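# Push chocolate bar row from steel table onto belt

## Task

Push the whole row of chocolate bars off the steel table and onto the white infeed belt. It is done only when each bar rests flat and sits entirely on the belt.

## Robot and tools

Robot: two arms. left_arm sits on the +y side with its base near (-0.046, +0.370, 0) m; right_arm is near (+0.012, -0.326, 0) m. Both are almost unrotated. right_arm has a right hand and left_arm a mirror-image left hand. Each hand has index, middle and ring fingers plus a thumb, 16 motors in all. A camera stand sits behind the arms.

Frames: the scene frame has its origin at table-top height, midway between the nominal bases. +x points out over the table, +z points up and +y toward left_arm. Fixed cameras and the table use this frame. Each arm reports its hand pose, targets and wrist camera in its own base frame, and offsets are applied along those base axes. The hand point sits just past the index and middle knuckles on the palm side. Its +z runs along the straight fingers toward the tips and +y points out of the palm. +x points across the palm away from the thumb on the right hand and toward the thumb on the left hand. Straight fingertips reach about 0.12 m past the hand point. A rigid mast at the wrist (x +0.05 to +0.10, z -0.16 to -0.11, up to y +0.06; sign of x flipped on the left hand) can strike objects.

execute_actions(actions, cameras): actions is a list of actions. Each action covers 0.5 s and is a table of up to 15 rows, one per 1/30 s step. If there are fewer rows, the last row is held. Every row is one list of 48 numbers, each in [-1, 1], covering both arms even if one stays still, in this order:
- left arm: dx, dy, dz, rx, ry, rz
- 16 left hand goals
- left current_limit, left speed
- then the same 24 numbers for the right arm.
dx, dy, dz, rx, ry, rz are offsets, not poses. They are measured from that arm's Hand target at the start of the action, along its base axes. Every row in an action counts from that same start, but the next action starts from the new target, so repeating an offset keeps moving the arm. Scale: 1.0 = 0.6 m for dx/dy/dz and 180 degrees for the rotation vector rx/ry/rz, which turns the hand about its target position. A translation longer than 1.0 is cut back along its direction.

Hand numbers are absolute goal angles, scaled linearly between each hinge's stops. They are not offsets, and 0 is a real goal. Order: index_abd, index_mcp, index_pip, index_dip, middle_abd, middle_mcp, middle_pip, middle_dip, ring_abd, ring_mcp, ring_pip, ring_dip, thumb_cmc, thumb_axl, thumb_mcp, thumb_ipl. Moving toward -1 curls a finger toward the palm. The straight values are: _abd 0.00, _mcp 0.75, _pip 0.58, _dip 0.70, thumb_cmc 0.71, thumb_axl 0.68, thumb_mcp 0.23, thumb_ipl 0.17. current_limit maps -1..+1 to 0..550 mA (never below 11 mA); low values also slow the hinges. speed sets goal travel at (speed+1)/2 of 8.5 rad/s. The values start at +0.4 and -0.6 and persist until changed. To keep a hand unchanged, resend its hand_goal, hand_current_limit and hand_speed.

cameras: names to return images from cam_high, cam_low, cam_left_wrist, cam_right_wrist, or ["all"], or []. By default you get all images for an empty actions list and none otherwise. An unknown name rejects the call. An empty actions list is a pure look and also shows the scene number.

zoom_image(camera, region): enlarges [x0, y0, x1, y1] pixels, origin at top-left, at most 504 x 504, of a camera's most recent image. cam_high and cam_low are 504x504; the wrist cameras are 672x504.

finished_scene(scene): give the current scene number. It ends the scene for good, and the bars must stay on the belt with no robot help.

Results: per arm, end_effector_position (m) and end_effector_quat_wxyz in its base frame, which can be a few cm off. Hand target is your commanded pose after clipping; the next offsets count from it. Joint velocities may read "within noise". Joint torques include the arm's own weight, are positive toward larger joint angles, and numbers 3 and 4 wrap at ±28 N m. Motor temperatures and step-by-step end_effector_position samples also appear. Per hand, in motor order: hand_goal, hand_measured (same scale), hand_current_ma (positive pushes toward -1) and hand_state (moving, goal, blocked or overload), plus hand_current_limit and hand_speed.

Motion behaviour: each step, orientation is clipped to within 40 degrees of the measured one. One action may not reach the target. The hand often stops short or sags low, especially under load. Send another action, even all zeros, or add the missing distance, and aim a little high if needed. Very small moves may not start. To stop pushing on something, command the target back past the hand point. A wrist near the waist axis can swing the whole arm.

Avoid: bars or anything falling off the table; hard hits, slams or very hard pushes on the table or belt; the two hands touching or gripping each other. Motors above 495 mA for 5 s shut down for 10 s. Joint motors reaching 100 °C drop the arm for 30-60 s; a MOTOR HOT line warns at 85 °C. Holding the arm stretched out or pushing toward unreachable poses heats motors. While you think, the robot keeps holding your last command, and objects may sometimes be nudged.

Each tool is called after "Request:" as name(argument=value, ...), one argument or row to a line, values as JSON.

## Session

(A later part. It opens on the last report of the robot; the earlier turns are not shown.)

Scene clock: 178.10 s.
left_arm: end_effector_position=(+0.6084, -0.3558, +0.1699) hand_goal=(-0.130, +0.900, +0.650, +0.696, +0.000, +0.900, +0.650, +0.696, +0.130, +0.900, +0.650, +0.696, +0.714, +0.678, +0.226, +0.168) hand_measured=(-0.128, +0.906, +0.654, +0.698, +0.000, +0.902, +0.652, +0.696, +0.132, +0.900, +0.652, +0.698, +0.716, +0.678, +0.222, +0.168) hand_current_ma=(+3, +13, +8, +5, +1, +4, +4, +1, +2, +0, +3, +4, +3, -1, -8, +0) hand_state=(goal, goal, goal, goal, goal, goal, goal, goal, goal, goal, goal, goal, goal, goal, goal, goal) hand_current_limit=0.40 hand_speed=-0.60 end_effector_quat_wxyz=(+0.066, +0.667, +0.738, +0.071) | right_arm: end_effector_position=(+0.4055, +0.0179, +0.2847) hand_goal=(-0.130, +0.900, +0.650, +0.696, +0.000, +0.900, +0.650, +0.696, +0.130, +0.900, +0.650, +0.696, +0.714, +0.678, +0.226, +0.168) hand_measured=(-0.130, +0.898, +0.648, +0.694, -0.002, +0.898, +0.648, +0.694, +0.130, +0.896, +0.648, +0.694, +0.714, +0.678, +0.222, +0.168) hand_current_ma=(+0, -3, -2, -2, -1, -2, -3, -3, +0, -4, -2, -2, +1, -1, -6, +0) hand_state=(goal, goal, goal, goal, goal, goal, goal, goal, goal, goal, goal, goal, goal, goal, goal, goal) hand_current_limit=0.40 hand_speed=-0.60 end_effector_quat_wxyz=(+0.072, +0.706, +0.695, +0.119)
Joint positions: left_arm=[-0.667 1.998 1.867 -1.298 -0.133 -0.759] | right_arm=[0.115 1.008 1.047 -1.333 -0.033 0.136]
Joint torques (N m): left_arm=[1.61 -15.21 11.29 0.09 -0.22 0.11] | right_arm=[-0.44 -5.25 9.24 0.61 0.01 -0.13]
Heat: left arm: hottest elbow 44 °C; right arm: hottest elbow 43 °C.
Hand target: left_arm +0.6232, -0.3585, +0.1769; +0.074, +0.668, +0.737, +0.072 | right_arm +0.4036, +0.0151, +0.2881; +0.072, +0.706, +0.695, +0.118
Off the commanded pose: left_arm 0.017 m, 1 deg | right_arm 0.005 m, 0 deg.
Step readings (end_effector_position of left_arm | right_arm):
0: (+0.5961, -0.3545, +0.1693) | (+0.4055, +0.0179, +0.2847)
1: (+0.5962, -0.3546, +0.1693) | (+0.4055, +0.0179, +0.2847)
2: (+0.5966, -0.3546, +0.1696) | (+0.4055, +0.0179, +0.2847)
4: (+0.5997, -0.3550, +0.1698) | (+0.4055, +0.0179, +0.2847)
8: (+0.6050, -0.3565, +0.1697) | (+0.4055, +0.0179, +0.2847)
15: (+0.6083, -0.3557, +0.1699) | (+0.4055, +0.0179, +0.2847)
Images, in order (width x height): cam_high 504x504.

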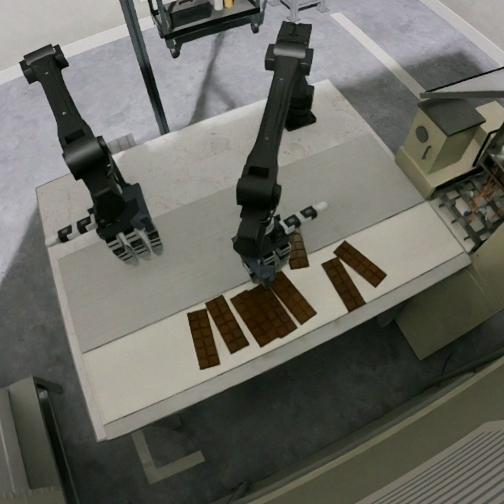

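Request:
execute_actions(
  actions=[
    [[-0.09,0,0.01,0,0,0,-0.13,0.90,0.65,0.696,0,0.90,0.65,0.696,0.13,0.90,0.65,0.696,0.714,0.678,0.226,0.168,0.4,-0.6,0,0,0,0,0,0,-0.13,0.90,0.65,0.696,0,0.90,0.65,0.696,0.13,0.90,0.65,0.696,0.714,0.678,0.226,0.168,0.4,-0.6]],
    [[-0.08,0,0.10,0,0,0,-0.13,0.90,0.65,0.696,0,0.90,0.65,0.696,0.13,0.90,0.65,0.696,0.714,0.678,0.226,0.168,0.4,-0.6,0,0,0,0,0,0,-0.13,0.90,0.65,0.696,0,0.90,0.65,0.696,0.13,0.90,0.65,0.696,0.714,0.678,0.226,0.168,0.4,-0.6]],
    [[-0.10,0.0,0.06,0,0,0,-0.13,0.90,0.65,0.696,0,0.90,0.65,0.696,0.13,0.90,0.65,0.696,0.714,0.678,0.226,0.168,0.4,-0.6,0,0,0,0,0,0,-0.13,0.90,0.65,0.696,0,0.90,0.65,0.696,0.13,0.90,0.65,0.696,0.714,0.678,0.226,0.168,0.4,-0.6]],
  ],
  cameras=["cam_high"],
)

Request:
zoom_image(
  camera="cam_high",
  region=[220, 220, 340, 340],
)

Scene clock: 180.93 s.
left_arm: end_effector_position=(+0.4624, -0.3629, +0.2743) hand_goal=(-0.130, +0.900, +0.650, +0.696, +0.000, +0.900, +0.650, +0.696, +0.130, +0.900, +0.650, +0.696, +0.714, +0.678, +0.226, +0.168) hand_measured=(-0.130, +0.900, +0.652, +0.698, +0.000, +0.898, +0.650, +0.696, +0.126, +0.898, +0.648, +0.696, +0.716, +0.678, +0.222, +0.168) hand_current_ma=(-1, -1, +3, +5, -1, -5, +0, +0, -5, -5, -2, +1, +3, -1, -9, +0) hand_state=(goal, goal, goal, goal, goal, goal, goal, goal, goal, goal, goal, goal, goal, goal, goal, goal) hand_current_limit=0.40 hand_speed=-0.60 end_effector_quat_wxyz=(+0.074, +0.674, +0.732, +0.072) | right_arm: end_effector_position=(+0.4055, +0.0179, +0.2847) hand_goal=(-0.130, +0.900, +0.650, +0.696, +0.000, +0.900, +0.650, +0.696, +0.130, +0.900, +0.650, +0.696, +0.714, +0.678, +0.226, +0.168) hand_measured=(-0.130, +0.898, +0.648, +0.694, -0.002, +0.898, +0.648, +0.694, +0.130, +0.896, +0.648, +0.694, +0.714, +0.678, +0.222, +0.168) hand_current_ma=(+0, -3, -2, -2, -1, -2, -3, -3, +0, -4, -2, -2, +1, -1, -6, +0) hand_state=(goal, goal, goal, goal, goal, goal, goal, goal, goal, goal, goal, goal, goal, goal, goal, goal) hand_current_limit=0.40 hand_speed=-0.60 end_effector_quat_wxyz=(+0.072, +0.706, +0.695, +0.119)
Joint positions: left_arm=[-0.849 1.684 1.688 -1.442 -0.158 -0.921] | right_arm=[0.115 1.008 1.047 -1.333 -0.033 0.136]
Joint torques (N m): left_arm=[1.26 -12.86 8.08 -0.05 -0.34 -0.11] | right_arm=[-0.38 -5.25 9.24 0.64 0.01 -0.13]
Heat: left arm: hottest elbow 44 °C; right arm: hottest elbow 43 °C.
Hand target: left_arm +0.4612, -0.3585, +0.2787; +0.074, +0.668, +0.737, +0.072 | right_arm +0.4036, +0.0151, +0.2881; +0.072, +0.706, +0.695, +0.118
Off the commanded pose: left_arm 0.006 m, 1 deg | right_arm 0.005 m, 0 deg.
Step readings (end_effector_position of left_arm | right_arm):
0: (+0.6084, -0.3558, +0.1696) | (+0.4055, +0.0179, +0.2847)
1: (+0.6084, -0.3558, +0.1696) | (+0.4055, +0.0179, +0.2847)
2: (+0.6081, -0.3555, +0.1692) | (+0.4055, +0.0179, +0.2847)
4: (+0.6016, -0.3552, +0.1667) | (+0.4055, +0.0179, +0.2847)
8: (+0.5846, -0.3502, +0.1699) | (+0.4055, +0.0179, +0.2847)
15: (+0.5706, -0.3565, +0.1691) | (+0.4055, +0.0179, +0.2847)
16: (+0.5695, -0.3571, +0.1685) | (+0.4055, +0.0179, +0.2847)
17: (+0.5677, -0.3575, +0.1690) | (+0.4055, +0.0179, +0.2847)
19: (+0.5589, -0.3556, +0.1726) | (+0.4055, +0.0179, +0.2847)
23: (+0.5402, -0.3541, +0.1981) | (+0.4055, +0.0179, +0.2847)
30: (+0.5221, -0.3592, +0.2407) | (+0.4055, +0.0179, +0.2847)
31: (+0.5212, -0.3590, +0.2418) | (+0.4055, +0.0179, +0.2847)
32: (+0.5189, -0.3589, +0.2420) | (+0.4055, +0.0179, +0.2847)
34: (+0.5099, -0.3556, +0.2411) | (+0.4055, +0.0179, +0.2847)
38: (+0.4846, -0.3550, +0.2474) | (+0.4055, +0.0179, +0.2847)
45: (+0.4630, -0.3649, +0.2727) | (+0.4055, +0.0179, +0.2847)
Images, in order (width x height): cam_high 504x504.

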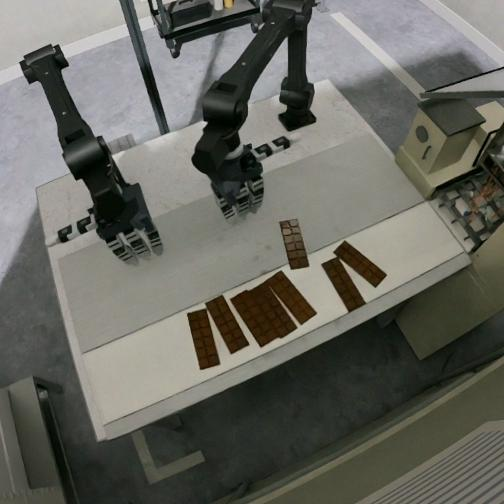

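Scaled by 4.200 from the camera's 504x504 image, which has a finer 720x720 frame.

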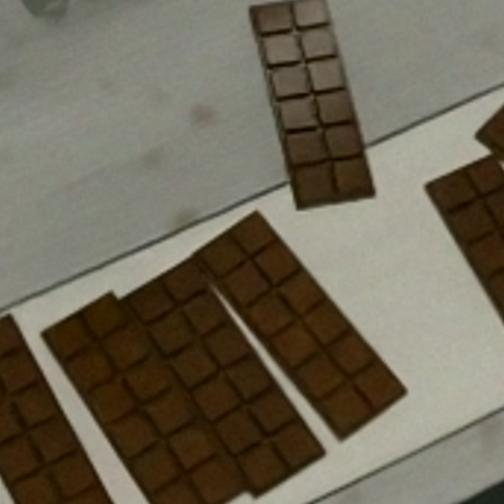

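Request:
execute_actions(
  actions=[
    [[-0.05,0.095,0,0,0,0,-0.13,0.90,0.65,0.696,0,0.90,0.65,0.696,0.13,0.90,0.65,0.696,0.714,0.678,0.226,0.168,0.4,-0.6,0,0,0,0,0,0,-0.13,0.90,0.65,0.696,0,0.90,0.65,0.696,0.13,0.90,0.65,0.696,0.714,0.678,0.226,0.168,0.4,-0.6]],
    [[-0.05,0.09,-0.04,0,0,0,-0.13,0.90,0.65,0.696,0,0.90,0.65,0.696,0.13,0.90,0.65,0.696,0.714,0.678,0.226,0.168,0.4,-0.6,0,0,0,0,0,0,-0.13,0.90,0.65,0.696,0,0.90,0.65,0.696,0.13,0.90,0.65,0.696,0.714,0.678,0.226,0.168,0.4,-0.6]],
    [[0,0.0,-0.07,0,0,0,-0.13,0.90,0.65,0.696,0,0.90,0.65,0.696,0.13,0.90,0.65,0.696,0.714,0.678,0.226,0.168,0.4,-0.6,0,0,0,0,0,0,-0.13,0.90,0.65,0.696,0,0.90,0.65,0.696,0.13,0.90,0.65,0.696,0.714,0.678,0.226,0.168,0.4,-0.6]],
  ],
  cameras=["cam_high"],
)

Request:
zoom_image(
  camera="cam_high",
  region=[220, 160, 340, 280],
)

Scene clock: 186.67 s.
left_arm: end_effector_position=(+0.3957, -0.2456, +0.2126) hand_goal=(-0.130, +0.900, +0.650, +0.696, +0.000, +0.900, +0.650, +0.696, +0.130, +0.900, +0.650, +0.696, +0.714, +0.678, +0.226, +0.168) hand_measured=(-0.130, +0.898, +0.652, +0.698, +0.000, +0.898, +0.650, +0.696, +0.126, +0.898, +0.648, +0.696, +0.716, +0.678, +0.222, +0.168) hand_current_ma=(-1, -2, +2, +5, -1, -5, +0, +0, -4, -4, -2, +1, +3, -1, -9, +0) hand_state=(goal, goal, goal, goal, goal, goal, goal, goal, goal, goal, goal, goal, goal, goal, goal, goal) hand_current_limit=0.40 hand_speed=-0.60 end_effector_quat_wxyz=(+0.069, +0.665, +0.740, +0.072) | right_arm: end_effector_position=(+0.4055, +0.0179, +0.2847) hand_goal=(-0.130, +0.900, +0.650, +0.696, +0.000, +0.900, +0.650, +0.696, +0.130, +0.900, +0.650, +0.696, +0.714, +0.678, +0.226, +0.168) hand_measured=(-0.130, +0.898, +0.648, +0.694, -0.002, +0.898, +0.648, +0.694, +0.130, +0.896, +0.648, +0.694, +0.714, +0.678, +0.222, +0.168) hand_current_ma=(+0, -3, -2, -2, -1, -2, -3, -3, +0, -4, -2, -2, +1, -1, -6, +0) hand_state=(goal, goal, goal, goal, goal, goal, goal, goal, goal, goal, goal, goal, goal, goal, goal, goal) hand_current_limit=0.40 hand_speed=-0.60 end_effector_quat_wxyz=(+0.072, +0.706, +0.695, +0.119)
Joint positions: left_arm=[-0.782 1.368 1.169 -1.239 -0.15 -0.878] | right_arm=[0.115 1.008 1.047 -1.333 -0.033 0.136]
Joint torques (N m): left_arm=[1.32 -7.94 8.02 0.75 -0.25 0.12] | right_arm=[-0.21 -5.19 9.29 0.58 0.01 -0.14]
Heat: left arm: hottest elbow 43 °C; right arm: hottest elbow 43 °C.
Hand target: left_arm +0.4012, -0.2476, +0.2126; +0.074, +0.668, +0.737, +0.072 | right_arm +0.4036, +0.0151, +0.2881; +0.072, +0.706, +0.695, +0.118
Off the commanded pose: left_arm 0.006 m, 1 deg | right_arm 0.005 m, 0 deg.
Step readings (end_effector_position of left_arm | right_arm):
0: (+0.4624, -0.3629, +0.2743) | (+0.4055, +0.0179, +0.2847)
1: (+0.4621, -0.3626, +0.2734) | (+0.4055, +0.0179, +0.2847)
2: (+0.4602, -0.3601, +0.2715) | (+0.4055, +0.0179, +0.2847)
4: (+0.4498, -0.3470, +0.2622) | (+0.4055, +0.0179, +0.2847)
8: (+0.4313, -0.3164, +0.2543) | (+0.4055, +0.0179, +0.2847)
15: (+0.4284, -0.3018, +0.2749) | (+0.4055, +0.0179, +0.2847)
16: (+0.4281, -0.3015, +0.2755) | (+0.4055, +0.0179, +0.2847)
17: (+0.4268, -0.2995, +0.2732) | (+0.4055, +0.0179, +0.2847)
19: (+0.4182, -0.2880, +0.2618) | (+0.4055, +0.0179, +0.2847)
23: (+0.3978, -0.2563, +0.2408) | (+0.4055, +0.0179, +0.2847)
30: (+0.3982, -0.2473, +0.2477) | (+0.4055, +0.0179, +0.2847)
31: (+0.3983, -0.2475, +0.2482) | (+0.4055, +0.0179, +0.2847)
32: (+0.3988, -0.2480, +0.2470) | (+0.4055, +0.0179, +0.2847)
34: (+0.3991, -0.2484, +0.2391) | (+0.4055, +0.0179, +0.2847)
38: (+0.3944, -0.2441, +0.2170) | (+0.4055, +0.0179, +0.2847)
45: (+0.3954, -0.2452, +0.2125) | (+0.4055, +0.0179, +0.2847)
Images, in order (width x height): cam_high 504x504.

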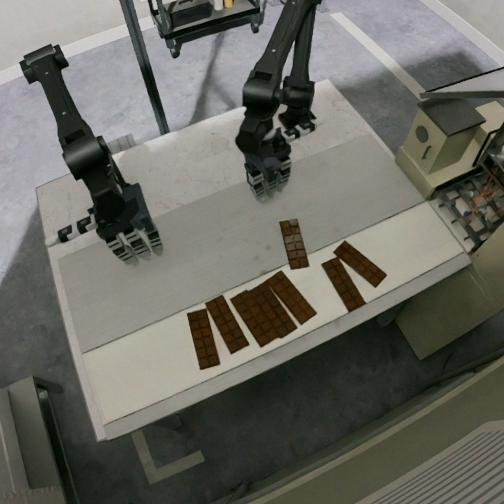

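Scaled by 4.200 from the camera's 504x504 image, which has a finer 720x720 frame.

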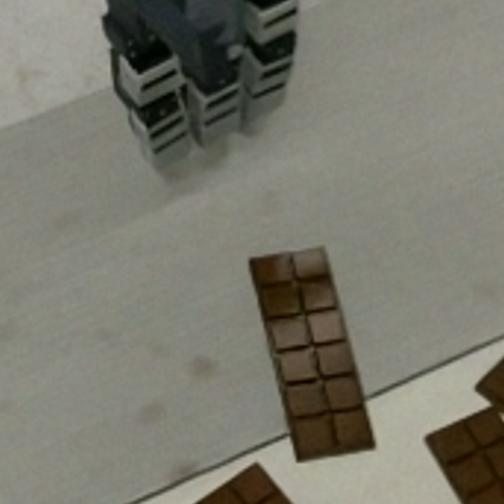

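Request:
execute_actions(
  actions=[
    [[0.01,-0.003,-0.055,0,0,0,-0.13,0.90,0.65,0.696,0,0.90,0.65,0.696,0.13,0.90,0.65,0.696,0.714,0.678,0.226,0.168,0.4,-0.6,0,0,0,0,0,0,-0.13,0.90,0.65,0.696,0,0.90,0.65,0.696,0.13,0.90,0.65,0.696,0.714,0.678,0.226,0.168,0.4,-0.6]],
  ],
  cameras=["cam_high"],
)

Request:
zoom_image(
  camera="cam_high",
  region=[220, 160, 340, 280],
)

Scene clock: 189.63 s.
left_arm: end_effector_position=(+0.4007, -0.2490, +0.1798) hand_goal=(-0.130, +0.900, +0.650, +0.696, +0.000, +0.900, +0.650, +0.696, +0.130, +0.900, +0.650, +0.696, +0.714, +0.678, +0.226, +0.168) hand_measured=(-0.130, +0.898, +0.652, +0.698, +0.000, +0.898, +0.650, +0.696, +0.126, +0.898, +0.648, +0.696, +0.716, +0.678, +0.222, +0.168) hand_current_ma=(-1, -2, +2, +5, -1, -5, +0, +0, -4, -4, -2, +1, +3, -1, -9, +0) hand_state=(goal, goal, goal, goal, goal, goal, goal, goal, goal, goal, goal, goal, goal, goal, goal, goal) hand_current_limit=0.40 hand_speed=-0.60 end_effector_quat_wxyz=(+0.069, +0.667, +0.739, +0.072) | right_arm: end_effector_position=(+0.4055, +0.0179, +0.2847) hand_goal=(-0.130, +0.900, +0.650, +0.696, +0.000, +0.900, +0.650, +0.696, +0.130, +0.900, +0.650, +0.696, +0.714, +0.678, +0.226, +0.168) hand_measured=(-0.130, +0.898, +0.648, +0.694, -0.002, +0.898, +0.648, +0.694, +0.130, +0.896, +0.648, +0.694, +0.714, +0.678, +0.222, +0.168) hand_current_ma=(+0, -3, -2, -2, -1, -2, -3, -3, +0, -4, -2, -2, +1, -1, -6, +0) hand_state=(goal, goal, goal, goal, goal, goal, goal, goal, goal, goal, goal, goal, goal, goal, goal, goal) hand_current_limit=0.40 hand_speed=-0.60 end_effector_quat_wxyz=(+0.072, +0.706, +0.695, +0.119)
Joint positions: left_arm=[-0.779 1.404 1.115 -1.149 -0.15 -0.871] | right_arm=[0.115 1.008 1.047 -1.333 -0.033 0.136]
Joint torques (N m): left_arm=[1.55 -8.7 7.88 0.91 -0.23 0.13] | right_arm=[-0.44 -5.3 9.25 0.64 0.02 -0.14]
Heat: left arm: hottest elbow 43 °C; right arm: hottest elbow 43 °C.
Hand target: left_arm +0.4072, -0.2494, +0.1798; +0.074, +0.668, +0.737, +0.072 | right_arm +0.4036, +0.0151, +0.2881; +0.072, +0.706, +0.695, +0.118
Off the commanded pose: left_arm 0.006 m, 1 deg | right_arm 0.005 m, 0 deg.
Step readings (end_effector_position of left_arm | right_arm):
0: (+0.3957, -0.2456, +0.2126) | (+0.4055, +0.0179, +0.2847)
1: (+0.3958, -0.2457, +0.2125) | (+0.4055, +0.0179, +0.2847)
2: (+0.3964, -0.2463, +0.2115) | (+0.4055, +0.0179, +0.2847)
4: (+0.3983, -0.2482, +0.2070) | (+0.4055, +0.0179, +0.2847)
8: (+0.3989, -0.2478, +0.1906) | (+0.4055, +0.0179, +0.2847)
15: (+0.4004, -0.2486, +0.1797) | (+0.4055, +0.0179, +0.2847)
Images, in order (width x height): cam_high 504x504.

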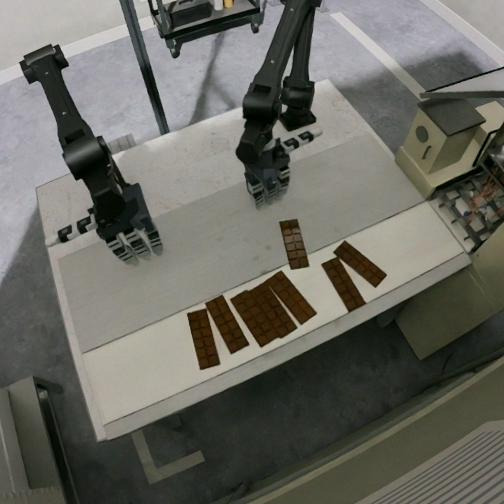

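Scaled by 4.200 from the camera's 504x504 image, which has a finer 720x720 frame.

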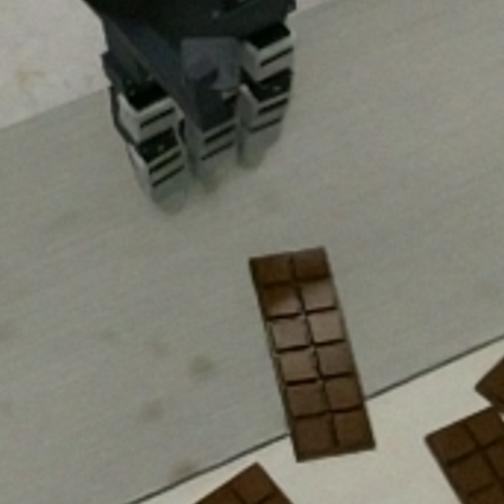

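Request:
execute_actions(
  actions=[
    [[0.04,0.006,-0.006,0,0,0,-0.13,0.90,0.65,0.696,0,0.90,0.65,0.696,0.13,0.90,0.65,0.696,0.714,0.678,0.226,0.168,0.4,-0.6,0,0,0,0,0,0,-0.13,0.90,0.65,0.696,0,0.90,0.65,0.696,0.13,0.90,0.65,0.696,0.714,0.678,0.226,0.168,0.4,-0.6]],
    [[0.03,0,0,0,0,0,-0.13,0.90,0.65,0.696,0,0.90,0.65,0.696,0.13,0.90,0.65,0.696,0.714,0.678,0.226,0.168,0.4,-0.6,0,0,0,0,0,0,-0.13,0.90,0.65,0.696,0,0.90,0.65,0.696,0.13,0.90,0.65,0.696,0.714,0.678,0.226,0.168,0.4,-0.6]],
  ],
  cameras=["cam_high"],
)

Request:
zoom_image(
  camera="cam_high",
  region=[220, 160, 340, 280],
)

Scene clock: 192.13 s.
left_arm: end_effector_position=(+0.4297, -0.2375, +0.1653) hand_goal=(-0.130, +0.900, +0.650, +0.696, +0.000, +0.900, +0.650, +0.696, +0.130, +0.900, +0.650, +0.696, +0.714, +0.678, +0.226, +0.168) hand_measured=(-0.130, +0.898, +0.652, +0.698, +0.002, +0.912, +0.658, +0.700, +0.144, +0.920, +0.666, +0.704, +0.716, +0.678, +0.222, +0.168) hand_current_ma=(-1, -2, +2, +5, +3, +27, +15, +5, +30, +53, +39, +16, +3, -1, -9, +0) hand_state=(goal, goal, goal, goal, goal, goal, goal, goal, goal, goal, goal, goal, goal, goal, goal, goal) hand_current_limit=0.40 hand_speed=-0.60 end_effector_quat_wxyz=(+0.057, +0.671, +0.736, +0.070) | right_arm: end_effector_position=(+0.4055, +0.0179, +0.2847) hand_goal=(-0.130, +0.900, +0.650, +0.696, +0.000, +0.900, +0.650, +0.696, +0.130, +0.900, +0.650, +0.696, +0.714, +0.678, +0.226, +0.168) hand_measured=(-0.130, +0.898, +0.648, +0.694, -0.002, +0.898, +0.648, +0.694, +0.130, +0.896, +0.648, +0.694, +0.714, +0.678, +0.222, +0.168) hand_current_ma=(+0, -3, -2, -2, -1, -2, -3, -3, +0, -4, -2, -2, +1, -1, -6, +0) hand_state=(goal, goal, goal, goal, goal, goal, goal, goal, goal, goal, goal, goal, goal, goal, goal, goal) hand_current_limit=0.40 hand_speed=-0.60 end_effector_quat_wxyz=(+0.072, +0.706, +0.695, +0.119)
Joint positions: left_arm=[-0.708 1.46 1.139 -1.131 -0.137 -0.793] | right_arm=[0.115 1.008 1.047 -1.333 -0.033 0.136]
Joint torques (N m): left_arm=[1.73 -7.71 10.91 0.81 -0.33 0.08] | right_arm=[-0.5 -5.3 9.25 0.62 0.01 -0.14]
Heat: left arm: hottest elbow 43 °C; right arm: hottest elbow 43 °C.
Hand target: left_arm +0.4493, -0.2459, +0.1762; +0.074, +0.668, +0.737, +0.072 | right_arm +0.4036, +0.0151, +0.2881; +0.072, +0.706, +0.695, +0.118
Off the commanded pose: left_arm 0.024 m, 2 deg | right_arm 0.005 m, 0 deg.
Step readings (end_effector_position of left_arm | right_arm):
0: (+0.4007, -0.2490, +0.1798) | (+0.4055, +0.0179, +0.2847)
1: (+0.4008, -0.2489, +0.1798) | (+0.4055, +0.0179, +0.2847)
2: (+0.4014, -0.2491, +0.1796) | (+0.4055, +0.0179, +0.2847)
4: (+0.4047, -0.2472, +0.1782) | (+0.4055, +0.0179, +0.2847)
8: (+0.4139, -0.2386, +0.1706) | (+0.4055, +0.0179, +0.2847)
15: (+0.4183, -0.2356, +0.1664) | (+0.4055, +0.0179, +0.2847)
16: (+0.4183, -0.2356, +0.1664) | (+0.4055, +0.0179, +0.2847)
17: (+0.4187, -0.2356, +0.1664) | (+0.4055, +0.0179, +0.2847)
19: (+0.4212, -0.2353, +0.1662) | (+0.4055, +0.0179, +0.2847)
23: (+0.4273, -0.2362, +0.1652) | (+0.4055, +0.0179, +0.2847)
30: (+0.4295, -0.2371, +0.1653) | (+0.4055, +0.0179, +0.2847)
Images, in order (width x height): cam_high 504x504.

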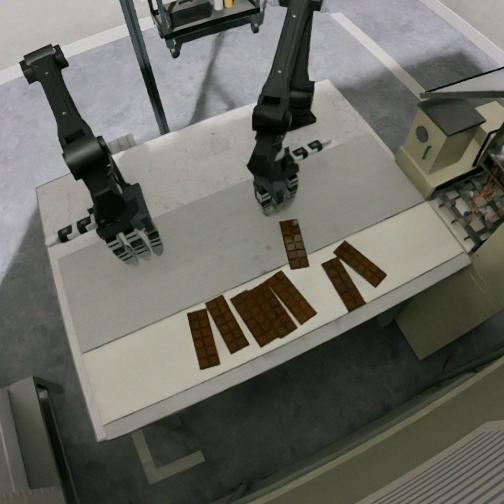

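Scaled by 4.200 from the camera's 504x504 image, which has a finer 720x720 frame.

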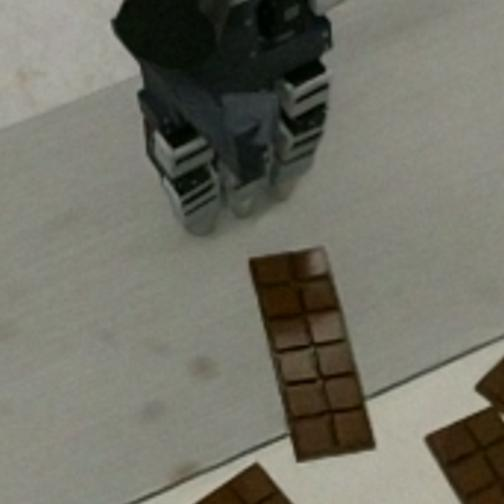

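Request:
execute_actions(
  actions=[
    [[0.035,-0.007,0.008,0,0,0,-0.13,0.90,0.65,0.696,0,0.90,0.65,0.696,0.13,0.90,0.65,0.696,0.714,0.678,0.226,0.168,0.4,-0.6,0,0,0,0,0,0,-0.13,0.90,0.65,0.696,0,0.90,0.65,0.696,0.13,0.90,0.65,0.696,0.714,0.678,0.226,0.168,0.4,-0.6]],
  ],
  cameras=["cam_high"],
)

Request:
zoom_image(
  camera="cam_high",
  region=[220, 160, 340, 280],
)

Scene clock: 193.40 s.
left_arm: end_effector_position=(+0.4544, -0.2412, +0.1670) hand_goal=(-0.130, +0.900, +0.650, +0.696, +0.000, +0.900, +0.650, +0.696, +0.130, +0.900, +0.650, +0.696, +0.714, +0.678, +0.226, +0.168) hand_measured=(-0.130, +0.898, +0.652, +0.698, +0.002, +0.900, +0.652, +0.698, +0.130, +0.900, +0.652, +0.698, +0.716, +0.678, +0.222, +0.168) hand_current_ma=(-1, -2, +2, +5, +3, +0, +3, +4, +0, +1, +4, +5, +3, -1, -9, +0) hand_state=(goal, goal, goal, goal, goal, goal, goal, goal, goal, goal, goal, goal, goal, goal, goal, goal) hand_current_limit=0.40 hand_speed=-0.60 end_effector_quat_wxyz=(+0.059, +0.666, +0.740, +0.071) | right_arm: end_effector_position=(+0.4055, +0.0179, +0.2847) hand_goal=(-0.130, +0.900, +0.650, +0.696, +0.000, +0.900, +0.650, +0.696, +0.130, +0.900, +0.650, +0.696, +0.714, +0.678, +0.226, +0.168) hand_measured=(-0.130, +0.898, +0.648, +0.694, -0.002, +0.898, +0.648, +0.694, +0.130, +0.896, +0.648, +0.694, +0.714, +0.678, +0.222, +0.168) hand_current_ma=(+0, -3, -2, -2, -1, -2, -3, -3, +0, -4, -2, -2, +1, -1, -6, +0) hand_state=(goal, goal, goal, goal, goal, goal, goal, goal, goal, goal, goal, goal, goal, goal, goal, goal) hand_current_limit=0.40 hand_speed=-0.60 end_effector_quat_wxyz=(+0.072, +0.706, +0.695, +0.119)
Joint positions: left_arm=[-0.68 1.512 1.199 -1.131 -0.135 -0.775] | right_arm=[0.115 1.008 1.047 -1.333 -0.033 0.136]
Joint torques (N m): left_arm=[1.32 -9.05 11.07 0.25 -0.24 0.09] | right_arm=[-0.62 -5.3 9.26 0.68 0 -0.14]
Heat: left arm: hottest elbow 43 °C; right arm: hottest elbow 43 °C.
Hand target: left_arm +0.4702, -0.2500, +0.1809; +0.074, +0.668, +0.737, +0.072 | right_arm +0.4036, +0.0151, +0.2881; +0.072, +0.706, +0.695, +0.118
Off the commanded pose: left_arm 0.023 m, 2 deg | right_arm 0.005 m, 0 deg.
Step readings (end_effector_position of left_arm | right_arm):
0: (+0.4297, -0.2375, +0.1653) | (+0.4055, +0.0179, +0.2847)
1: (+0.4299, -0.2375, +0.1653) | (+0.4055, +0.0179, +0.2847)
2: (+0.4308, -0.2380, +0.1656) | (+0.4055, +0.0179, +0.2847)
4: (+0.4367, -0.2398, +0.1666) | (+0.4055, +0.0179, +0.2847)
8: (+0.4502, -0.2416, +0.1672) | (+0.4055, +0.0179, +0.2847)
15: (+0.4543, -0.2411, +0.1669) | (+0.4055, +0.0179, +0.2847)
Images, in order (width x height): cam_high 504x504.

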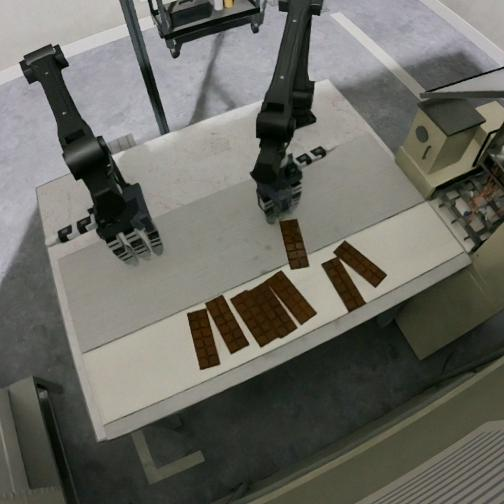

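Scaled by 4.200 from the camera's 504x504 image, which has a finer 720x720 frame.

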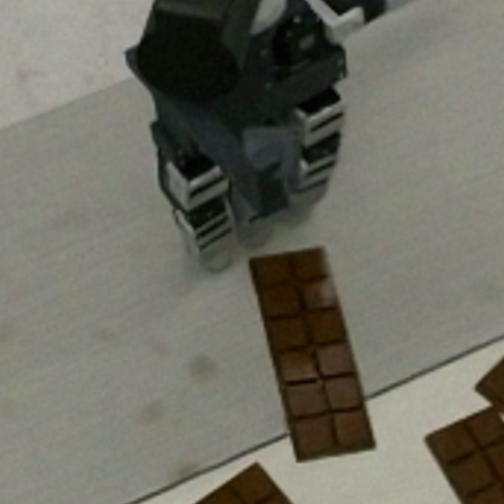

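Request:
execute_actions(
  actions=[
    [[0.022,-0.012,0.002,0,0,0,-0.13,0.90,0.65,0.696,0,0.90,0.65,0.696,0.13,0.90,0.65,0.696,0.714,0.678,0.226,0.168,0.4,-0.6,0,0,0,0,0,0,-0.13,0.90,0.65,0.696,0,0.90,0.65,0.696,0.13,0.90,0.65,0.696,0.714,0.678,0.226,0.168,0.4,-0.6]],
  ],
  cameras=["cam_high"],
)

Request:
zoom_image(
  camera="cam_high",
  region=[220, 160, 340, 280],
)

Scene clock: 194.90 s.
left_arm: end_effector_position=(+0.4680, -0.2511, +0.1694) hand_goal=(-0.130, +0.900, +0.650, +0.696, +0.000, +0.900, +0.650, +0.696, +0.130, +0.900, +0.650, +0.696, +0.714, +0.678, +0.226, +0.168) hand_measured=(-0.130, +0.898, +0.652, +0.698, +0.002, +0.904, +0.652, +0.698, +0.130, +0.900, +0.652, +0.698, +0.716, +0.678, +0.222, +0.168) hand_current_ma=(-1, -2, +2, +5, +3, +8, +5, +4, +0, +1, +4, +5, +3, -1, -9, +0) hand_state=(goal, goal, goal, goal, goal, goal, goal, goal, goal, goal, goal, goal, goal, goal, goal, goal) hand_current_limit=0.40 hand_speed=-0.60 end_effector_quat_wxyz=(+0.063, +0.668, +0.738, +0.071) | right_arm: end_effector_position=(+0.4055, +0.0179, +0.2847) hand_goal=(-0.130, +0.900, +0.650, +0.696, +0.000, +0.900, +0.650, +0.696, +0.130, +0.900, +0.650, +0.696, +0.714, +0.678, +0.226, +0.168) hand_measured=(-0.130, +0.898, +0.648, +0.694, -0.002, +0.898, +0.648, +0.694, +0.130, +0.896, +0.648, +0.694, +0.714, +0.678, +0.222, +0.168) hand_current_ma=(+0, -3, -2, -2, -1, -2, -3, -3, +0, -4, -2, -2, +1, -1, -6, +0) hand_state=(goal, goal, goal, goal, goal, goal, goal, goal, goal, goal, goal, goal, goal, goal, goal, goal) hand_current_limit=0.40 hand_speed=-0.60 end_effector_quat_wxyz=(+0.072, +0.706, +0.695, +0.119)
Joint positions: left_arm=[-0.677 1.547 1.245 -1.133 -0.135 -0.769] | right_arm=[0.115 1.008 1.047 -1.333 -0.033 0.136]
Joint torques (N m): left_arm=[1.55 -9.47 11 0.01 -0.22 0.13] | right_arm=[-0.26 -5.19 9.31 0.62 0.01 -0.13]
Heat: left arm: hottest elbow 44 °C; right arm: hottest elbow 43 °C.
Hand target: left_arm +0.4833, -0.2572, +0.1820; +0.074, +0.668, +0.737, +0.072 | right_arm +0.4036, +0.0151, +0.2881; +0.072, +0.706, +0.695, +0.118
Off the commanded pose: left_arm 0.021 m, 1 deg | right_arm 0.005 m, 0 deg.
Step readings (end_effector_position of left_arm | right_arm):
0: (+0.4545, -0.2413, +0.1672) | (+0.4055, +0.0179, +0.2847)
1: (+0.4546, -0.2414, +0.1672) | (+0.4055, +0.0179, +0.2847)
2: (+0.4552, -0.2419, +0.1675) | (+0.4055, +0.0179, +0.2847)
4: (+0.4587, -0.2448, +0.1686) | (+0.4055, +0.0179, +0.2847)
8: (+0.4663, -0.2501, +0.1695) | (+0.4055, +0.0179, +0.2847)
15: (+0.4680, -0.2511, +0.1695) | (+0.4055, +0.0179, +0.2847)
Images, in order (width x height): cam_high 504x504.

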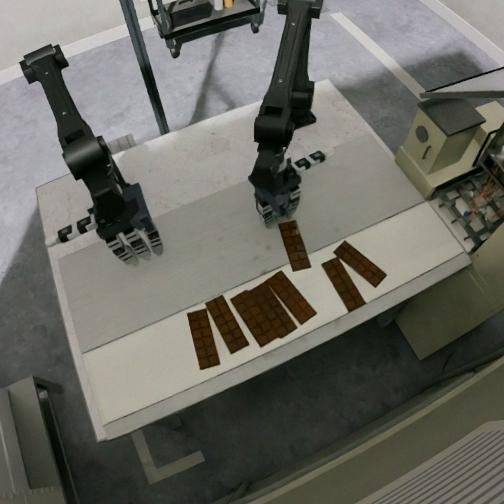

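Scaled by 4.200 from the camera's 504x504 image, which has a finer 720x720 frame.

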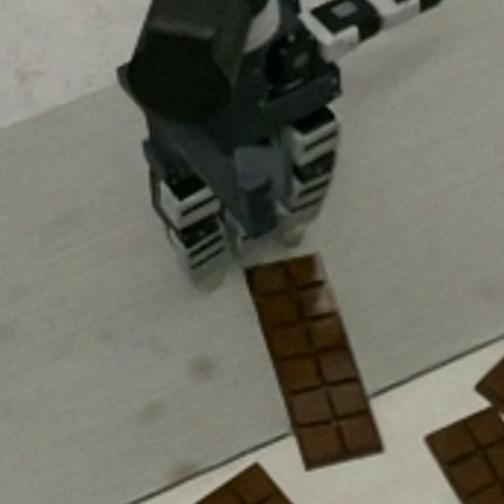

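Request:
execute_actions(
  actions=[
    [[0.035,-0.003,0.0,0,0,0,-0.13,0.90,0.65,0.696,0,0.90,0.65,0.696,0.13,0.90,0.65,0.696,0.714,0.678,0.226,0.168,0.4,-0.6,0,0,0,0,0,0,-0.13,0.90,0.65,0.696,0,0.90,0.65,0.696,0.13,0.90,0.65,0.696,0.714,0.678,0.226,0.168,0.4,-0.6]],
    [[0.02,0,0.0,0,0,0,-0.13,0.90,0.65,0.696,0,0.90,0.65,0.696,0.13,0.90,0.65,0.696,0.714,0.678,0.226,0.168,0.4,-0.6,0,0,0,0,0,0,-0.13,0.90,0.65,0.696,0,0.90,0.65,0.696,0.13,0.90,0.65,0.696,0.714,0.678,0.226,0.168,0.4,-0.6]],
  ],
  cameras=["cam_high"],
)

Request:
zoom_image(
  camera="cam_high",
  region=[220, 180, 340, 300],
)

Scene clock: 197.00 s.
left_arm: end_effector_position=(+0.5007, -0.2543, +0.1708) hand_goal=(-0.130, +0.900, +0.650, +0.696, +0.000, +0.900, +0.650, +0.696, +0.130, +0.900, +0.650, +0.696, +0.714, +0.678, +0.226, +0.168) hand_measured=(-0.130, +0.898, +0.652, +0.698, +0.002, +0.910, +0.656, +0.698, +0.130, +0.900, +0.652, +0.698, +0.716, +0.678, +0.222, +0.168) hand_current_ma=(-1, -2, +2, +5, +2, +23, +11, +4, +0, +1, +4, +5, +3, -1, -9, +0) hand_state=(goal, goal, goal, goal, goal, goal, goal, goal, goal, goal, goal, goal, goal, goal, goal, goal) hand_current_limit=0.40 hand_speed=-0.60 end_effector_quat_wxyz=(+0.065, +0.667, +0.738, +0.070) | right_arm: end_effector_position=(+0.4055, +0.0179, +0.2847) hand_goal=(-0.130, +0.900, +0.650, +0.696, +0.000, +0.900, +0.650, +0.696, +0.130, +0.900, +0.650, +0.696, +0.714, +0.678, +0.226, +0.168) hand_measured=(-0.130, +0.898, +0.648, +0.694, -0.002, +0.898, +0.648, +0.694, +0.130, +0.896, +0.648, +0.694, +0.714, +0.678, +0.222, +0.168) hand_current_ma=(+0, -3, -2, -2, -1, -2, -3, -3, +0, -4, -2, -2, +1, -1, -6, +0) hand_state=(goal, goal, goal, goal, goal, goal, goal, goal, goal, goal, goal, goal, goal, goal, goal, goal) hand_current_limit=0.40 hand_speed=-0.60 end_effector_quat_wxyz=(+0.072, +0.706, +0.695, +0.119)
Joint positions: left_arm=[-0.639 1.613 1.327 -1.142 -0.128 -0.731] | right_arm=[0.115 1.008 1.047 -1.333 -0.033 0.136]
Joint torques (N m): left_arm=[1.61 -10.34 11.15 0.03 -0.24 0.12] | right_arm=[-0.44 -5.3 9.26 0.69 0.02 -0.15]
Heat: left arm: hottest elbow 44 °C; right arm: hottest elbow 43 °C.
Hand target: left_arm +0.5165, -0.2590, +0.1823; +0.074, +0.668, +0.737, +0.072 | right_arm +0.4036, +0.0151, +0.2881; +0.072, +0.706, +0.695, +0.118
Off the commanded pose: left_arm 0.020 m, 1 deg | right_arm 0.005 m, 0 deg.
Step readings (end_effector_position of left_arm | right_arm):
0: (+0.4681, -0.2512, +0.1695) | (+0.4055, +0.0179, +0.2847)
1: (+0.4682, -0.2513, +0.1695) | (+0.4055, +0.0179, +0.2847)
2: (+0.4689, -0.2515, +0.1698) | (+0.4055, +0.0179, +0.2847)
4: (+0.4730, -0.2528, +0.1700) | (+0.4055, +0.0179, +0.2847)
8: (+0.4847, -0.2534, +0.1701) | (+0.4055, +0.0179, +0.2847)
15: (+0.4890, -0.2527, +0.1704) | (+0.4055, +0.0179, +0.2847)
16: (+0.4891, -0.2529, +0.1704) | (+0.4055, +0.0179, +0.2847)
17: (+0.4896, -0.2528, +0.1705) | (+0.4055, +0.0179, +0.2847)
19: (+0.4924, -0.2529, +0.1705) | (+0.4055, +0.0179, +0.2847)
23: (+0.4982, -0.2550, +0.1706) | (+0.4055, +0.0179, +0.2847)
30: (+0.5006, -0.2542, +0.1706) | (+0.4055, +0.0179, +0.2847)
Images, in order (width x height): cam_high 504x504.

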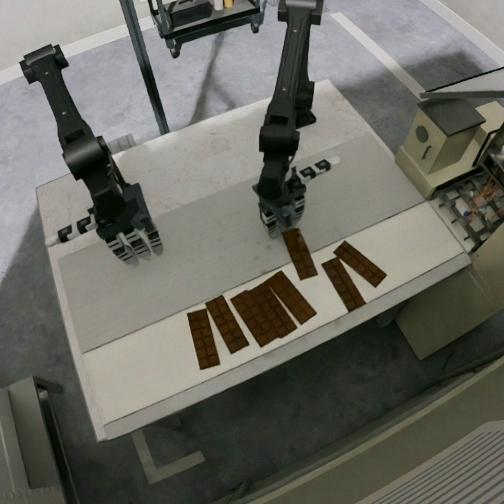

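Scaled by 4.200 from the camera's 504x504 image, which has a finer 720x720 frame.

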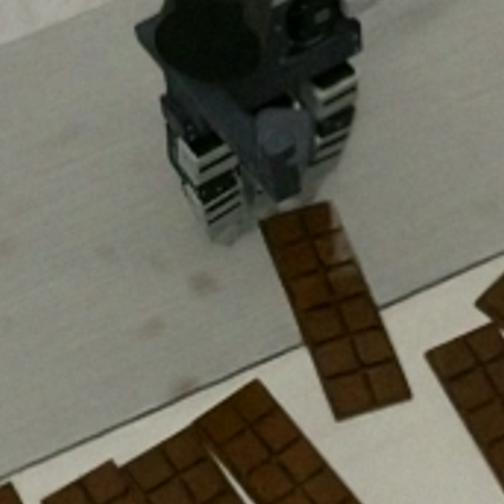

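Request:
execute_actions(
  actions=[
    [[0.035,0.0,0.0,0,0,0,-0.13,0.90,0.65,0.696,0,0.90,0.65,0.696,0.13,0.90,0.65,0.696,0.714,0.678,0.226,0.168,0.4,-0.6,0,0,0,0,0,0,-0.13,0.90,0.65,0.696,0,0.90,0.65,0.696,0.13,0.90,0.65,0.696,0.714,0.678,0.226,0.168,0.4,-0.6]],
    [[0.025,0,0.0,0,0,0,-0.13,0.90,0.65,0.696,0,0.90,0.65,0.696,0.13,0.90,0.65,0.696,0.714,0.678,0.226,0.168,0.4,-0.6,0,0,0,0,0,0,-0.13,0.90,0.65,0.696,0,0.90,0.65,0.696,0.13,0.90,0.65,0.696,0.714,0.678,0.226,0.168,0.4,-0.6]],
  ],
  cameras=["cam_high"],
)

Request:
zoom_image(
  camera="cam_high",
  region=[220, 200, 340, 320],
)

Scene clock: 199.73 s.
left_arm: end_effector_position=(+0.5365, -0.2554, +0.1713) hand_goal=(-0.130, +0.900, +0.650, +0.696, +0.000, +0.900, +0.650, +0.696, +0.130, +0.900, +0.650, +0.696, +0.714, +0.678, +0.226, +0.168) hand_measured=(-0.130, +0.898, +0.652, +0.698, +0.000, +0.912, +0.658, +0.698, +0.130, +0.900, +0.652, +0.698, +0.716, +0.678, +0.222, +0.168) hand_current_ma=(-1, -2, +2, +5, +1, +30, +17, +4, +0, +1, +4, +5, +3, -1, -9, +0) hand_state=(goal, goal, goal, goal, goal, goal, goal, goal, goal, goal, goal, goal, goal, goal, goal, goal) hand_current_limit=0.40 hand_speed=-0.60 end_effector_quat_wxyz=(+0.065, +0.667, +0.739, +0.070) | right_arm: end_effector_position=(+0.4055, +0.0179, +0.2847) hand_goal=(-0.130, +0.900, +0.650, +0.696, +0.000, +0.900, +0.650, +0.696, +0.130, +0.900, +0.650, +0.696, +0.714, +0.678, +0.226, +0.168) hand_measured=(-0.130, +0.898, +0.648, +0.694, -0.002, +0.898, +0.648, +0.694, +0.130, +0.896, +0.648, +0.694, +0.714, +0.678, +0.222, +0.168) hand_current_ma=(+0, -3, -2, -2, -1, -2, -3, -3, +0, -4, -2, -2, +1, -1, -6, +0) hand_state=(goal, goal, goal, goal, goal, goal, goal, goal, goal, goal, goal, goal, goal, goal, goal, goal) hand_current_limit=0.40 hand_speed=-0.60 end_effector_quat_wxyz=(+0.072, +0.706, +0.695, +0.119)
Joint positions: left_arm=[-0.599 1.686 1.421 -1.158 -0.121 -0.691] | right_arm=[0.115 1.008 1.047 -1.333 -0.033 0.136]
Joint torques (N m): left_arm=[1.61 -11.34 11.06 -0.02 -0.25 0.06] | right_arm=[-0.44 -5.13 9.28 0.61 0 -0.13]
Heat: left arm: hottest elbow 44 °C; right arm: hottest elbow 43 °C.
Hand target: left_arm +0.5524, -0.2589, +0.1821; +0.074, +0.668, +0.737, +0.072 | right_arm +0.4036, +0.0151, +0.2881; +0.072, +0.706, +0.695, +0.118
Off the commanded pose: left_arm 0.020 m, 1 deg | right_arm 0.005 m, 0 deg.
Step readings (end_effector_position of left_arm | right_arm):
0: (+0.5006, -0.2543, +0.1707) | (+0.4055, +0.0179, +0.2847)
1: (+0.5007, -0.2544, +0.1706) | (+0.4055, +0.0179, +0.2847)
2: (+0.5014, -0.2546, +0.1708) | (+0.4055, +0.0179, +0.2847)
4: (+0.5055, -0.2557, +0.1709) | (+0.4055, +0.0179, +0.2847)
8: (+0.5176, -0.2553, +0.1710) | (+0.4055, +0.0179, +0.2847)
15: (+0.5222, -0.2534, +0.1712) | (+0.4055, +0.0179, +0.2847)
16: (+0.5222, -0.2535, +0.1711) | (+0.4055, +0.0179, +0.2847)
17: (+0.5228, -0.2535, +0.1712) | (+0.4055, +0.0179, +0.2847)
19: (+0.5262, -0.2537, +0.1714) | (+0.4055, +0.0179, +0.2847)
23: (+0.5335, -0.2564, +0.1708) | (+0.4055, +0.0179, +0.2847)
30: (+0.5365, -0.2553, +0.1713) | (+0.4055, +0.0179, +0.2847)
Images, in order (width x height): cam_high 504x504.

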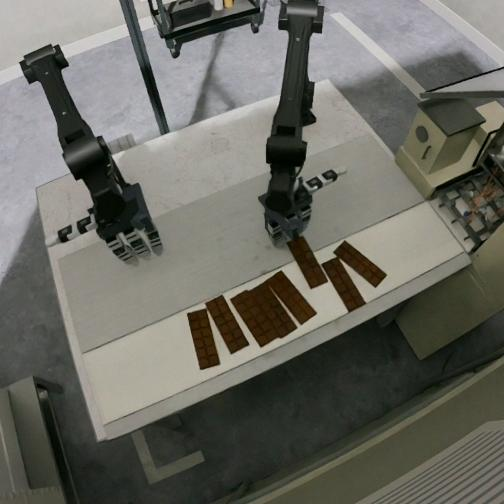

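Scaled by 4.200 from the camera's 504x504 image, which has a finer 720x720 frame.

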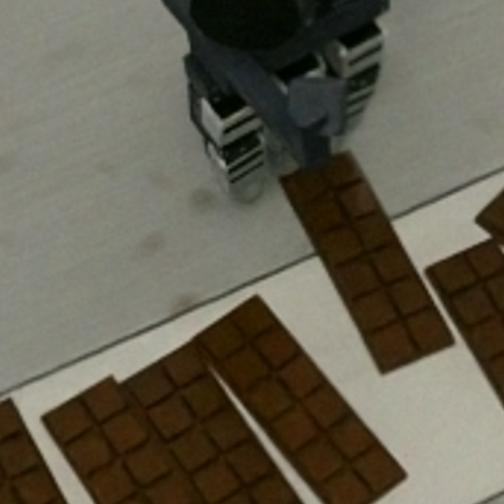

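Request:
execute_actions(
  actions=[
    [[0.03,0.0,0.0,0,0,0,-0.13,0.90,0.65,0.696,0,0.90,0.65,0.696,0.13,0.90,0.65,0.696,0.714,0.678,0.226,0.168,0.4,-0.6,0,0,0,0,0,0,-0.13,0.90,0.65,0.696,0,0.90,0.65,0.696,0.13,0.90,0.65,0.696,0.714,0.678,0.226,0.168,0.4,-0.6]],
    [[0.02,0,0.0,0,0,0,-0.13,0.90,0.65,0.696,0,0.90,0.65,0.696,0.13,0.90,0.65,0.696,0.714,0.678,0.226,0.168,0.4,-0.6,0,0,0,0,0,0,-0.13,0.90,0.65,0.696,0,0.90,0.65,0.696,0.13,0.90,0.65,0.696,0.714,0.678,0.226,0.168,0.4,-0.6]],
  ],
  cameras=["cam_high"],
)

Request:
zoom_image(
  camera="cam_high",
  region=[220, 200, 340, 320],
)

Scene clock: 201.77 s.
left_arm: end_effector_position=(+0.5664, -0.2566, +0.1717) hand_goal=(-0.130, +0.900, +0.650, +0.696, +0.000, +0.900, +0.650, +0.696, +0.130, +0.900, +0.650, +0.696, +0.714, +0.678, +0.226, +0.168) hand_measured=(-0.130, +0.898, +0.652, +0.698, +0.000, +0.912, +0.658, +0.698, +0.130, +0.900, +0.652, +0.698, +0.716, +0.678, +0.222, +0.168) hand_current_ma=(-1, -2, +2, +5, +0, +27, +17, +4, +0, +1, +4, +5, +3, -1, -9, +0) hand_state=(goal, goal, goal, goal, goal, goal, goal, goal, goal, goal, goal, goal, goal, goal, goal, goal) hand_current_limit=0.40 hand_speed=-0.60 end_effector_quat_wxyz=(+0.065, +0.668, +0.738, +0.070) | right_arm: end_effector_position=(+0.4055, +0.0179, +0.2847) hand_goal=(-0.130, +0.900, +0.650, +0.696, +0.000, +0.900, +0.650, +0.696, +0.130, +0.900, +0.650, +0.696, +0.714, +0.678, +0.226, +0.168) hand_measured=(-0.130, +0.898, +0.648, +0.694, -0.002, +0.898, +0.648, +0.694, +0.130, +0.896, +0.648, +0.694, +0.714, +0.678, +0.222, +0.168) hand_current_ma=(+0, -3, -2, -2, -1, -2, -3, -3, +0, -4, -2, -2, +1, -1, -6, +0) hand_state=(goal, goal, goal, goal, goal, goal, goal, goal, goal, goal, goal, goal, goal, goal, goal, goal) hand_current_limit=0.40 hand_speed=-0.60 end_effector_quat_wxyz=(+0.072, +0.706, +0.695, +0.119)
Joint positions: left_arm=[-0.569 1.75 1.507 -1.176 -0.116 -0.661] | right_arm=[0.115 1.008 1.047 -1.333 -0.033 0.136]
Joint torques (N m): left_arm=[1.61 -12.16 11.25 0.1 -0.24 0.09] | right_arm=[-0.38 -5.42 9.28 0.62 0 -0.14]
Heat: left arm: hottest elbow 44 °C; right arm: hottest elbow 43 °C.
Hand target: left_arm +0.5824, -0.2591, +0.1820; +0.074, +0.668, +0.737, +0.072 | right_arm +0.4036, +0.0151, +0.2881; +0.072, +0.706, +0.695, +0.118
Off the commanded pose: left_arm 0.019 m, 1 deg | right_arm 0.005 m, 0 deg.
Step readings (end_effector_position of left_arm | right_arm):
0: (+0.5365, -0.2554, +0.1713) | (+0.4055, +0.0179, +0.2847)
1: (+0.5366, -0.2554, +0.1712) | (+0.4055, +0.0179, +0.2847)
2: (+0.5372, -0.2558, +0.1715) | (+0.4055, +0.0179, +0.2847)
4: (+0.5407, -0.2567, +0.1715) | (+0.4055, +0.0179, +0.2847)
8: (+0.5511, -0.2569, +0.1714) | (+0.4055, +0.0179, +0.2847)
15: (+0.5548, -0.2553, +0.1718) | (+0.4055, +0.0179, +0.2847)
16: (+0.5548, -0.2553, +0.1718) | (+0.4055, +0.0179, +0.2847)
17: (+0.5555, -0.2551, +0.1720) | (+0.4055, +0.0179, +0.2847)
19: (+0.5579, -0.2553, +0.1717) | (+0.4055, +0.0179, +0.2847)
23: (+0.5639, -0.2571, +0.1717) | (+0.4055, +0.0179, +0.2847)
30: (+0.5663, -0.2565, +0.1718) | (+0.4055, +0.0179, +0.2847)
Images, in order (width x height): cam_high 504x504.

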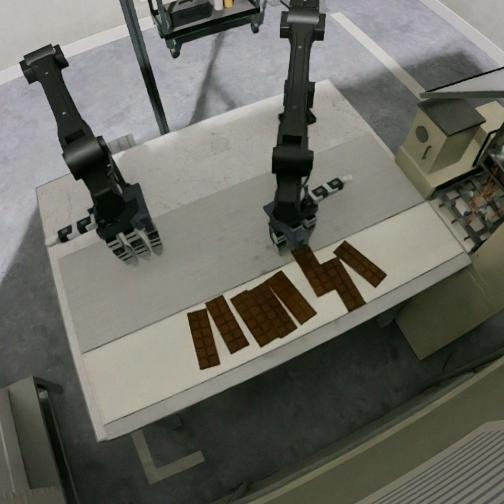

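Scaled by 4.200 from the camera's 504x504 image, which has a finer 720x720 frame.

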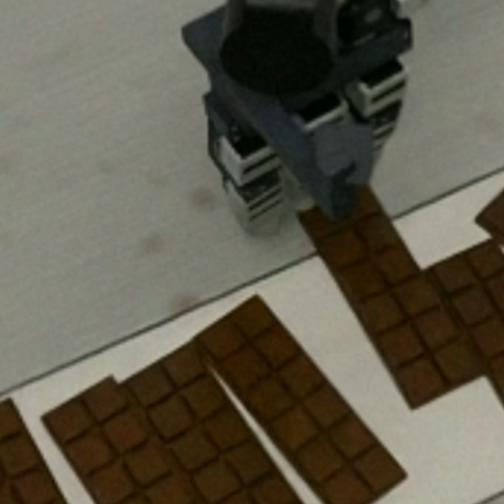

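Request:
zoom_image(
  camera="cam_high",
  region=[285, 230, 375, 320],
)

Scaled by 5.600 from the camera's 504x504 image, which has a finer 720x720 frame.

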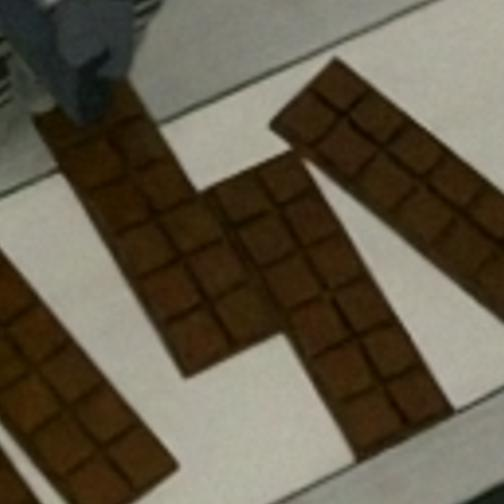

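Request:
execute_actions(
  actions=[
    [[-0.06,0,0.01,0,0,0,-0.13,0.90,0.65,0.696,0,0.90,0.65,0.696,0.13,0.90,0.65,0.696,0.714,0.678,0.226,0.168,0.4,-0.6,0,0,0,0,0,0,-0.13,0.90,0.65,0.696,0,0.90,0.65,0.696,0.13,0.90,0.65,0.696,0.714,0.678,0.226,0.168,0.4,-0.6]],
    [[-0.02,0,0.10,0,0,0,-0.13,0.90,0.65,0.696,0,0.90,0.65,0.696,0.13,0.90,0.65,0.696,0.714,0.678,0.226,0.168,0.4,-0.6,0,0,0,0,0,0,-0.13,0.90,0.65,0.696,0,0.90,0.65,0.696,0.13,0.90,0.65,0.696,0.714,0.678,0.226,0.168,0.4,-0.6]],
    [[0.04,0.03,0.04,0,0,0,-0.13,-0.2,-0.3,0.3,0,0.90,0.65,0.696,0.13,-0.2,-0.3,0.3,0.714,0.678,0.226,0.168,0.4,-0.6,0,0,0,0,0,0,-0.13,0.90,0.65,0.696,0,0.90,0.65,0.696,0.13,0.90,0.65,0.696,0.714,0.678,0.226,0.168,0.4,-0.6]],
    [[0.08,0.03,0,0,0,0,-0.13,-0.2,-0.3,0.3,0,0.90,0.65,0.696,0.13,-0.2,-0.3,0.3,0.714,0.678,0.226,0.168,0.4,-0.6,0,0,0,0,0,0,-0.13,0.90,0.65,0.696,0,0.90,0.65,0.696,0.13,0.90,0.65,0.696,0.714,0.678,0.226,0.168,0.4,-0.6]],
    [[0.08,0,0,0,0,0,-0.13,-0.2,-0.3,0.3,0,0.90,0.65,0.696,0.13,-0.2,-0.3,0.3,0.714,0.678,0.226,0.168,0.4,-0.6,0,0,0,0,0,0,-0.13,0.90,0.65,0.696,0,0.90,0.65,0.696,0.13,0.90,0.65,0.696,0.714,0.678,0.226,0.168,0.4,-0.6]],
  ],
  cameras=["cam_high"],
)

Request:
zoom_image(
  camera="cam_high",
  region=[270, 210, 390, 330],
)

Scene clock: 208.97 s.
left_arm: end_effector_position=(+0.6433, -0.2203, +0.2559) hand_goal=(-0.130, -0.200, -0.300, +0.300, +0.000, +0.900, +0.650, +0.696, +0.130, -0.200, -0.300, +0.300, +0.714, +0.678, +0.226, +0.168) hand_measured=(-0.130, -0.182, -0.294, +0.304, +0.000, +0.900, +0.652, +0.698, +0.130, -0.182, -0.294, +0.304, +0.716, +0.678, +0.222, +0.168) hand_current_ma=(-1, +47, +13, +5, +0, -1, +3, +4, +0, +46, +14, +5, +3, -1, -9, +0) hand_state=(goal, goal, goal, goal, goal, goal, goal, goal, goal, goal, goal, goal, goal, goal, goal, goal) hand_current_limit=0.40 hand_speed=-0.60 end_effector_quat_wxyz=(+0.061, +0.666, +0.741, +0.068) | right_arm: end_effector_position=(+0.4055, +0.0179, +0.2847) hand_goal=(-0.130, +0.900, +0.650, +0.696, +0.000, +0.900, +0.650, +0.696, +0.130, +0.900, +0.650, +0.696, +0.714, +0.678, +0.226, +0.168) hand_measured=(-0.130, +0.898, +0.648, +0.694, -0.002, +0.898, +0.648, +0.694, +0.130, +0.896, +0.648, +0.694, +0.714, +0.678, +0.222, +0.168) hand_current_ma=(+0, -3, -2, -2, -1, -2, -3, -3, +0, -4, -2, -2, +1, -1, -6, +0) hand_state=(goal, goal, goal, goal, goal, goal, goal, goal, goal, goal, goal, goal, goal, goal, goal, goal) hand_current_limit=0.40 hand_speed=-0.60 end_effector_quat_wxyz=(+0.072, +0.706, +0.695, +0.119)
Joint positions: left_arm=[-0.447 1.863 1.891 -1.442 -0.097 -0.546] | right_arm=[0.115 1.008 1.047 -1.333 -0.033 0.136]
Joint torques (N m): left_arm=[0.97 -14.27 11.69 0.16 -0.22 0.11] | right_arm=[-0.5 -5.13 9.25 0.59 0 -0.14]
Heat: left arm: hottest elbow 46 °C; right arm: hottest elbow 43 °C.
Hand target: left_arm +0.6544, -0.2230, +0.2722; +0.074, +0.668, +0.737, +0.072 | right_arm +0.4036, +0.0151, +0.2881; +0.072, +0.706, +0.695, +0.118
Off the commanded pose: left_arm 0.020 m, 2 deg | right_arm 0.005 m, 0 deg.
Step readings (end_effector_position of left_arm | right_arm):
0: (+0.5663, -0.2565, +0.1717) | (+0.4055, +0.0179, +0.2847)
1: (+0.5663, -0.2565, +0.1717) | (+0.4055, +0.0179, +0.2847)
2: (+0.5663, -0.2565, +0.1717) | (+0.4055, +0.0179, +0.2847)
4: (+0.5655, -0.2562, +0.1714) | (+0.4055, +0.0179, +0.2847)
8: (+0.5560, -0.2541, +0.1702) | (+0.4055, +0.0179, +0.2847)
15: (+0.5512, -0.2556, +0.1758) | (+0.4055, +0.0179, +0.2847)
16: (+0.5511, -0.2555, +0.1764) | (+0.4055, +0.0179, +0.2847)
17: (+0.5489, -0.2547, +0.1767) | (+0.4055, +0.0179, +0.2847)
19: (+0.5407, -0.2515, +0.1781) | (+0.4055, +0.0179, +0.2847)
23: (+0.5286, -0.2471, +0.1937) | (+0.4055, +0.0179, +0.2847)
30: (+0.5295, -0.2502, +0.2250) | (+0.4055, +0.0179, +0.2847)
31: (+0.5297, -0.2504, +0.2263) | (+0.4055, +0.0179, +0.2847)
32: (+0.5294, -0.2501, +0.2280) | (+0.4055, +0.0179, +0.2847)
34: (+0.5294, -0.2490, +0.2322) | (+0.4055, +0.0179, +0.2847)
38: (+0.5390, -0.2433, +0.2499) | (+0.4055, +0.0179, +0.2847)
45: (+0.5474, -0.2339, +0.2603) | (+0.4055, +0.0179, +0.2847)
46: (+0.5472, -0.2339, +0.2601) | (+0.4055, +0.0179, +0.2847)
47: (+0.5490, -0.2333, +0.2601) | (+0.4055, +0.0179, +0.2847)
49: (+0.5573, -0.2348, +0.2615) | (+0.4055, +0.0179, +0.2847)
53: (+0.5819, -0.2264, +0.2616) | (+0.4055, +0.0179, +0.2847)
60: (+0.5956, -0.2114, +0.2531) | (+0.4055, +0.0179, +0.2847)
61: (+0.5958, -0.2119, +0.2529) | (+0.4055, +0.0179, +0.2847)
62: (+0.5973, -0.2132, +0.2538) | (+0.4055, +0.0179, +0.2847)
64: (+0.6075, -0.2170, +0.2591) | (+0.4055, +0.0179, +0.2847)
68: (+0.6318, -0.2256, +0.2658) | (+0.4055, +0.0179, +0.2847)
75: (+0.6415, -0.2209, +0.2539) | (+0.4055, +0.0179, +0.2847)
Images, in order (width x height): cam_high 504x504.

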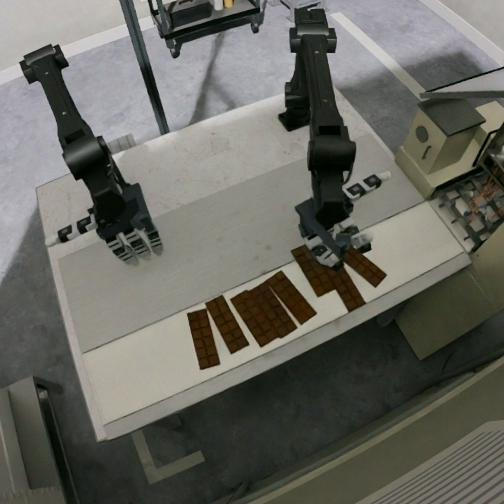

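Scaled by 4.200 from the camera's 504x504 image, which has a finer 720x720 frame.

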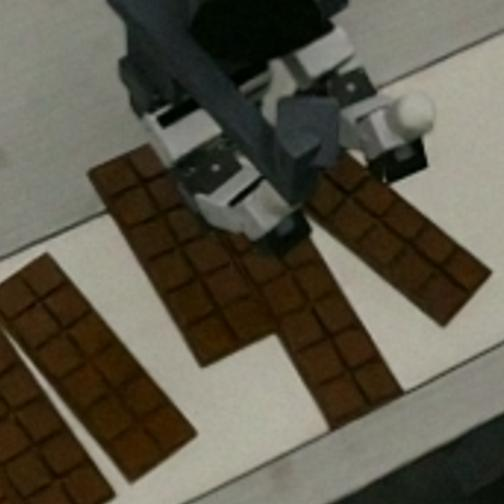

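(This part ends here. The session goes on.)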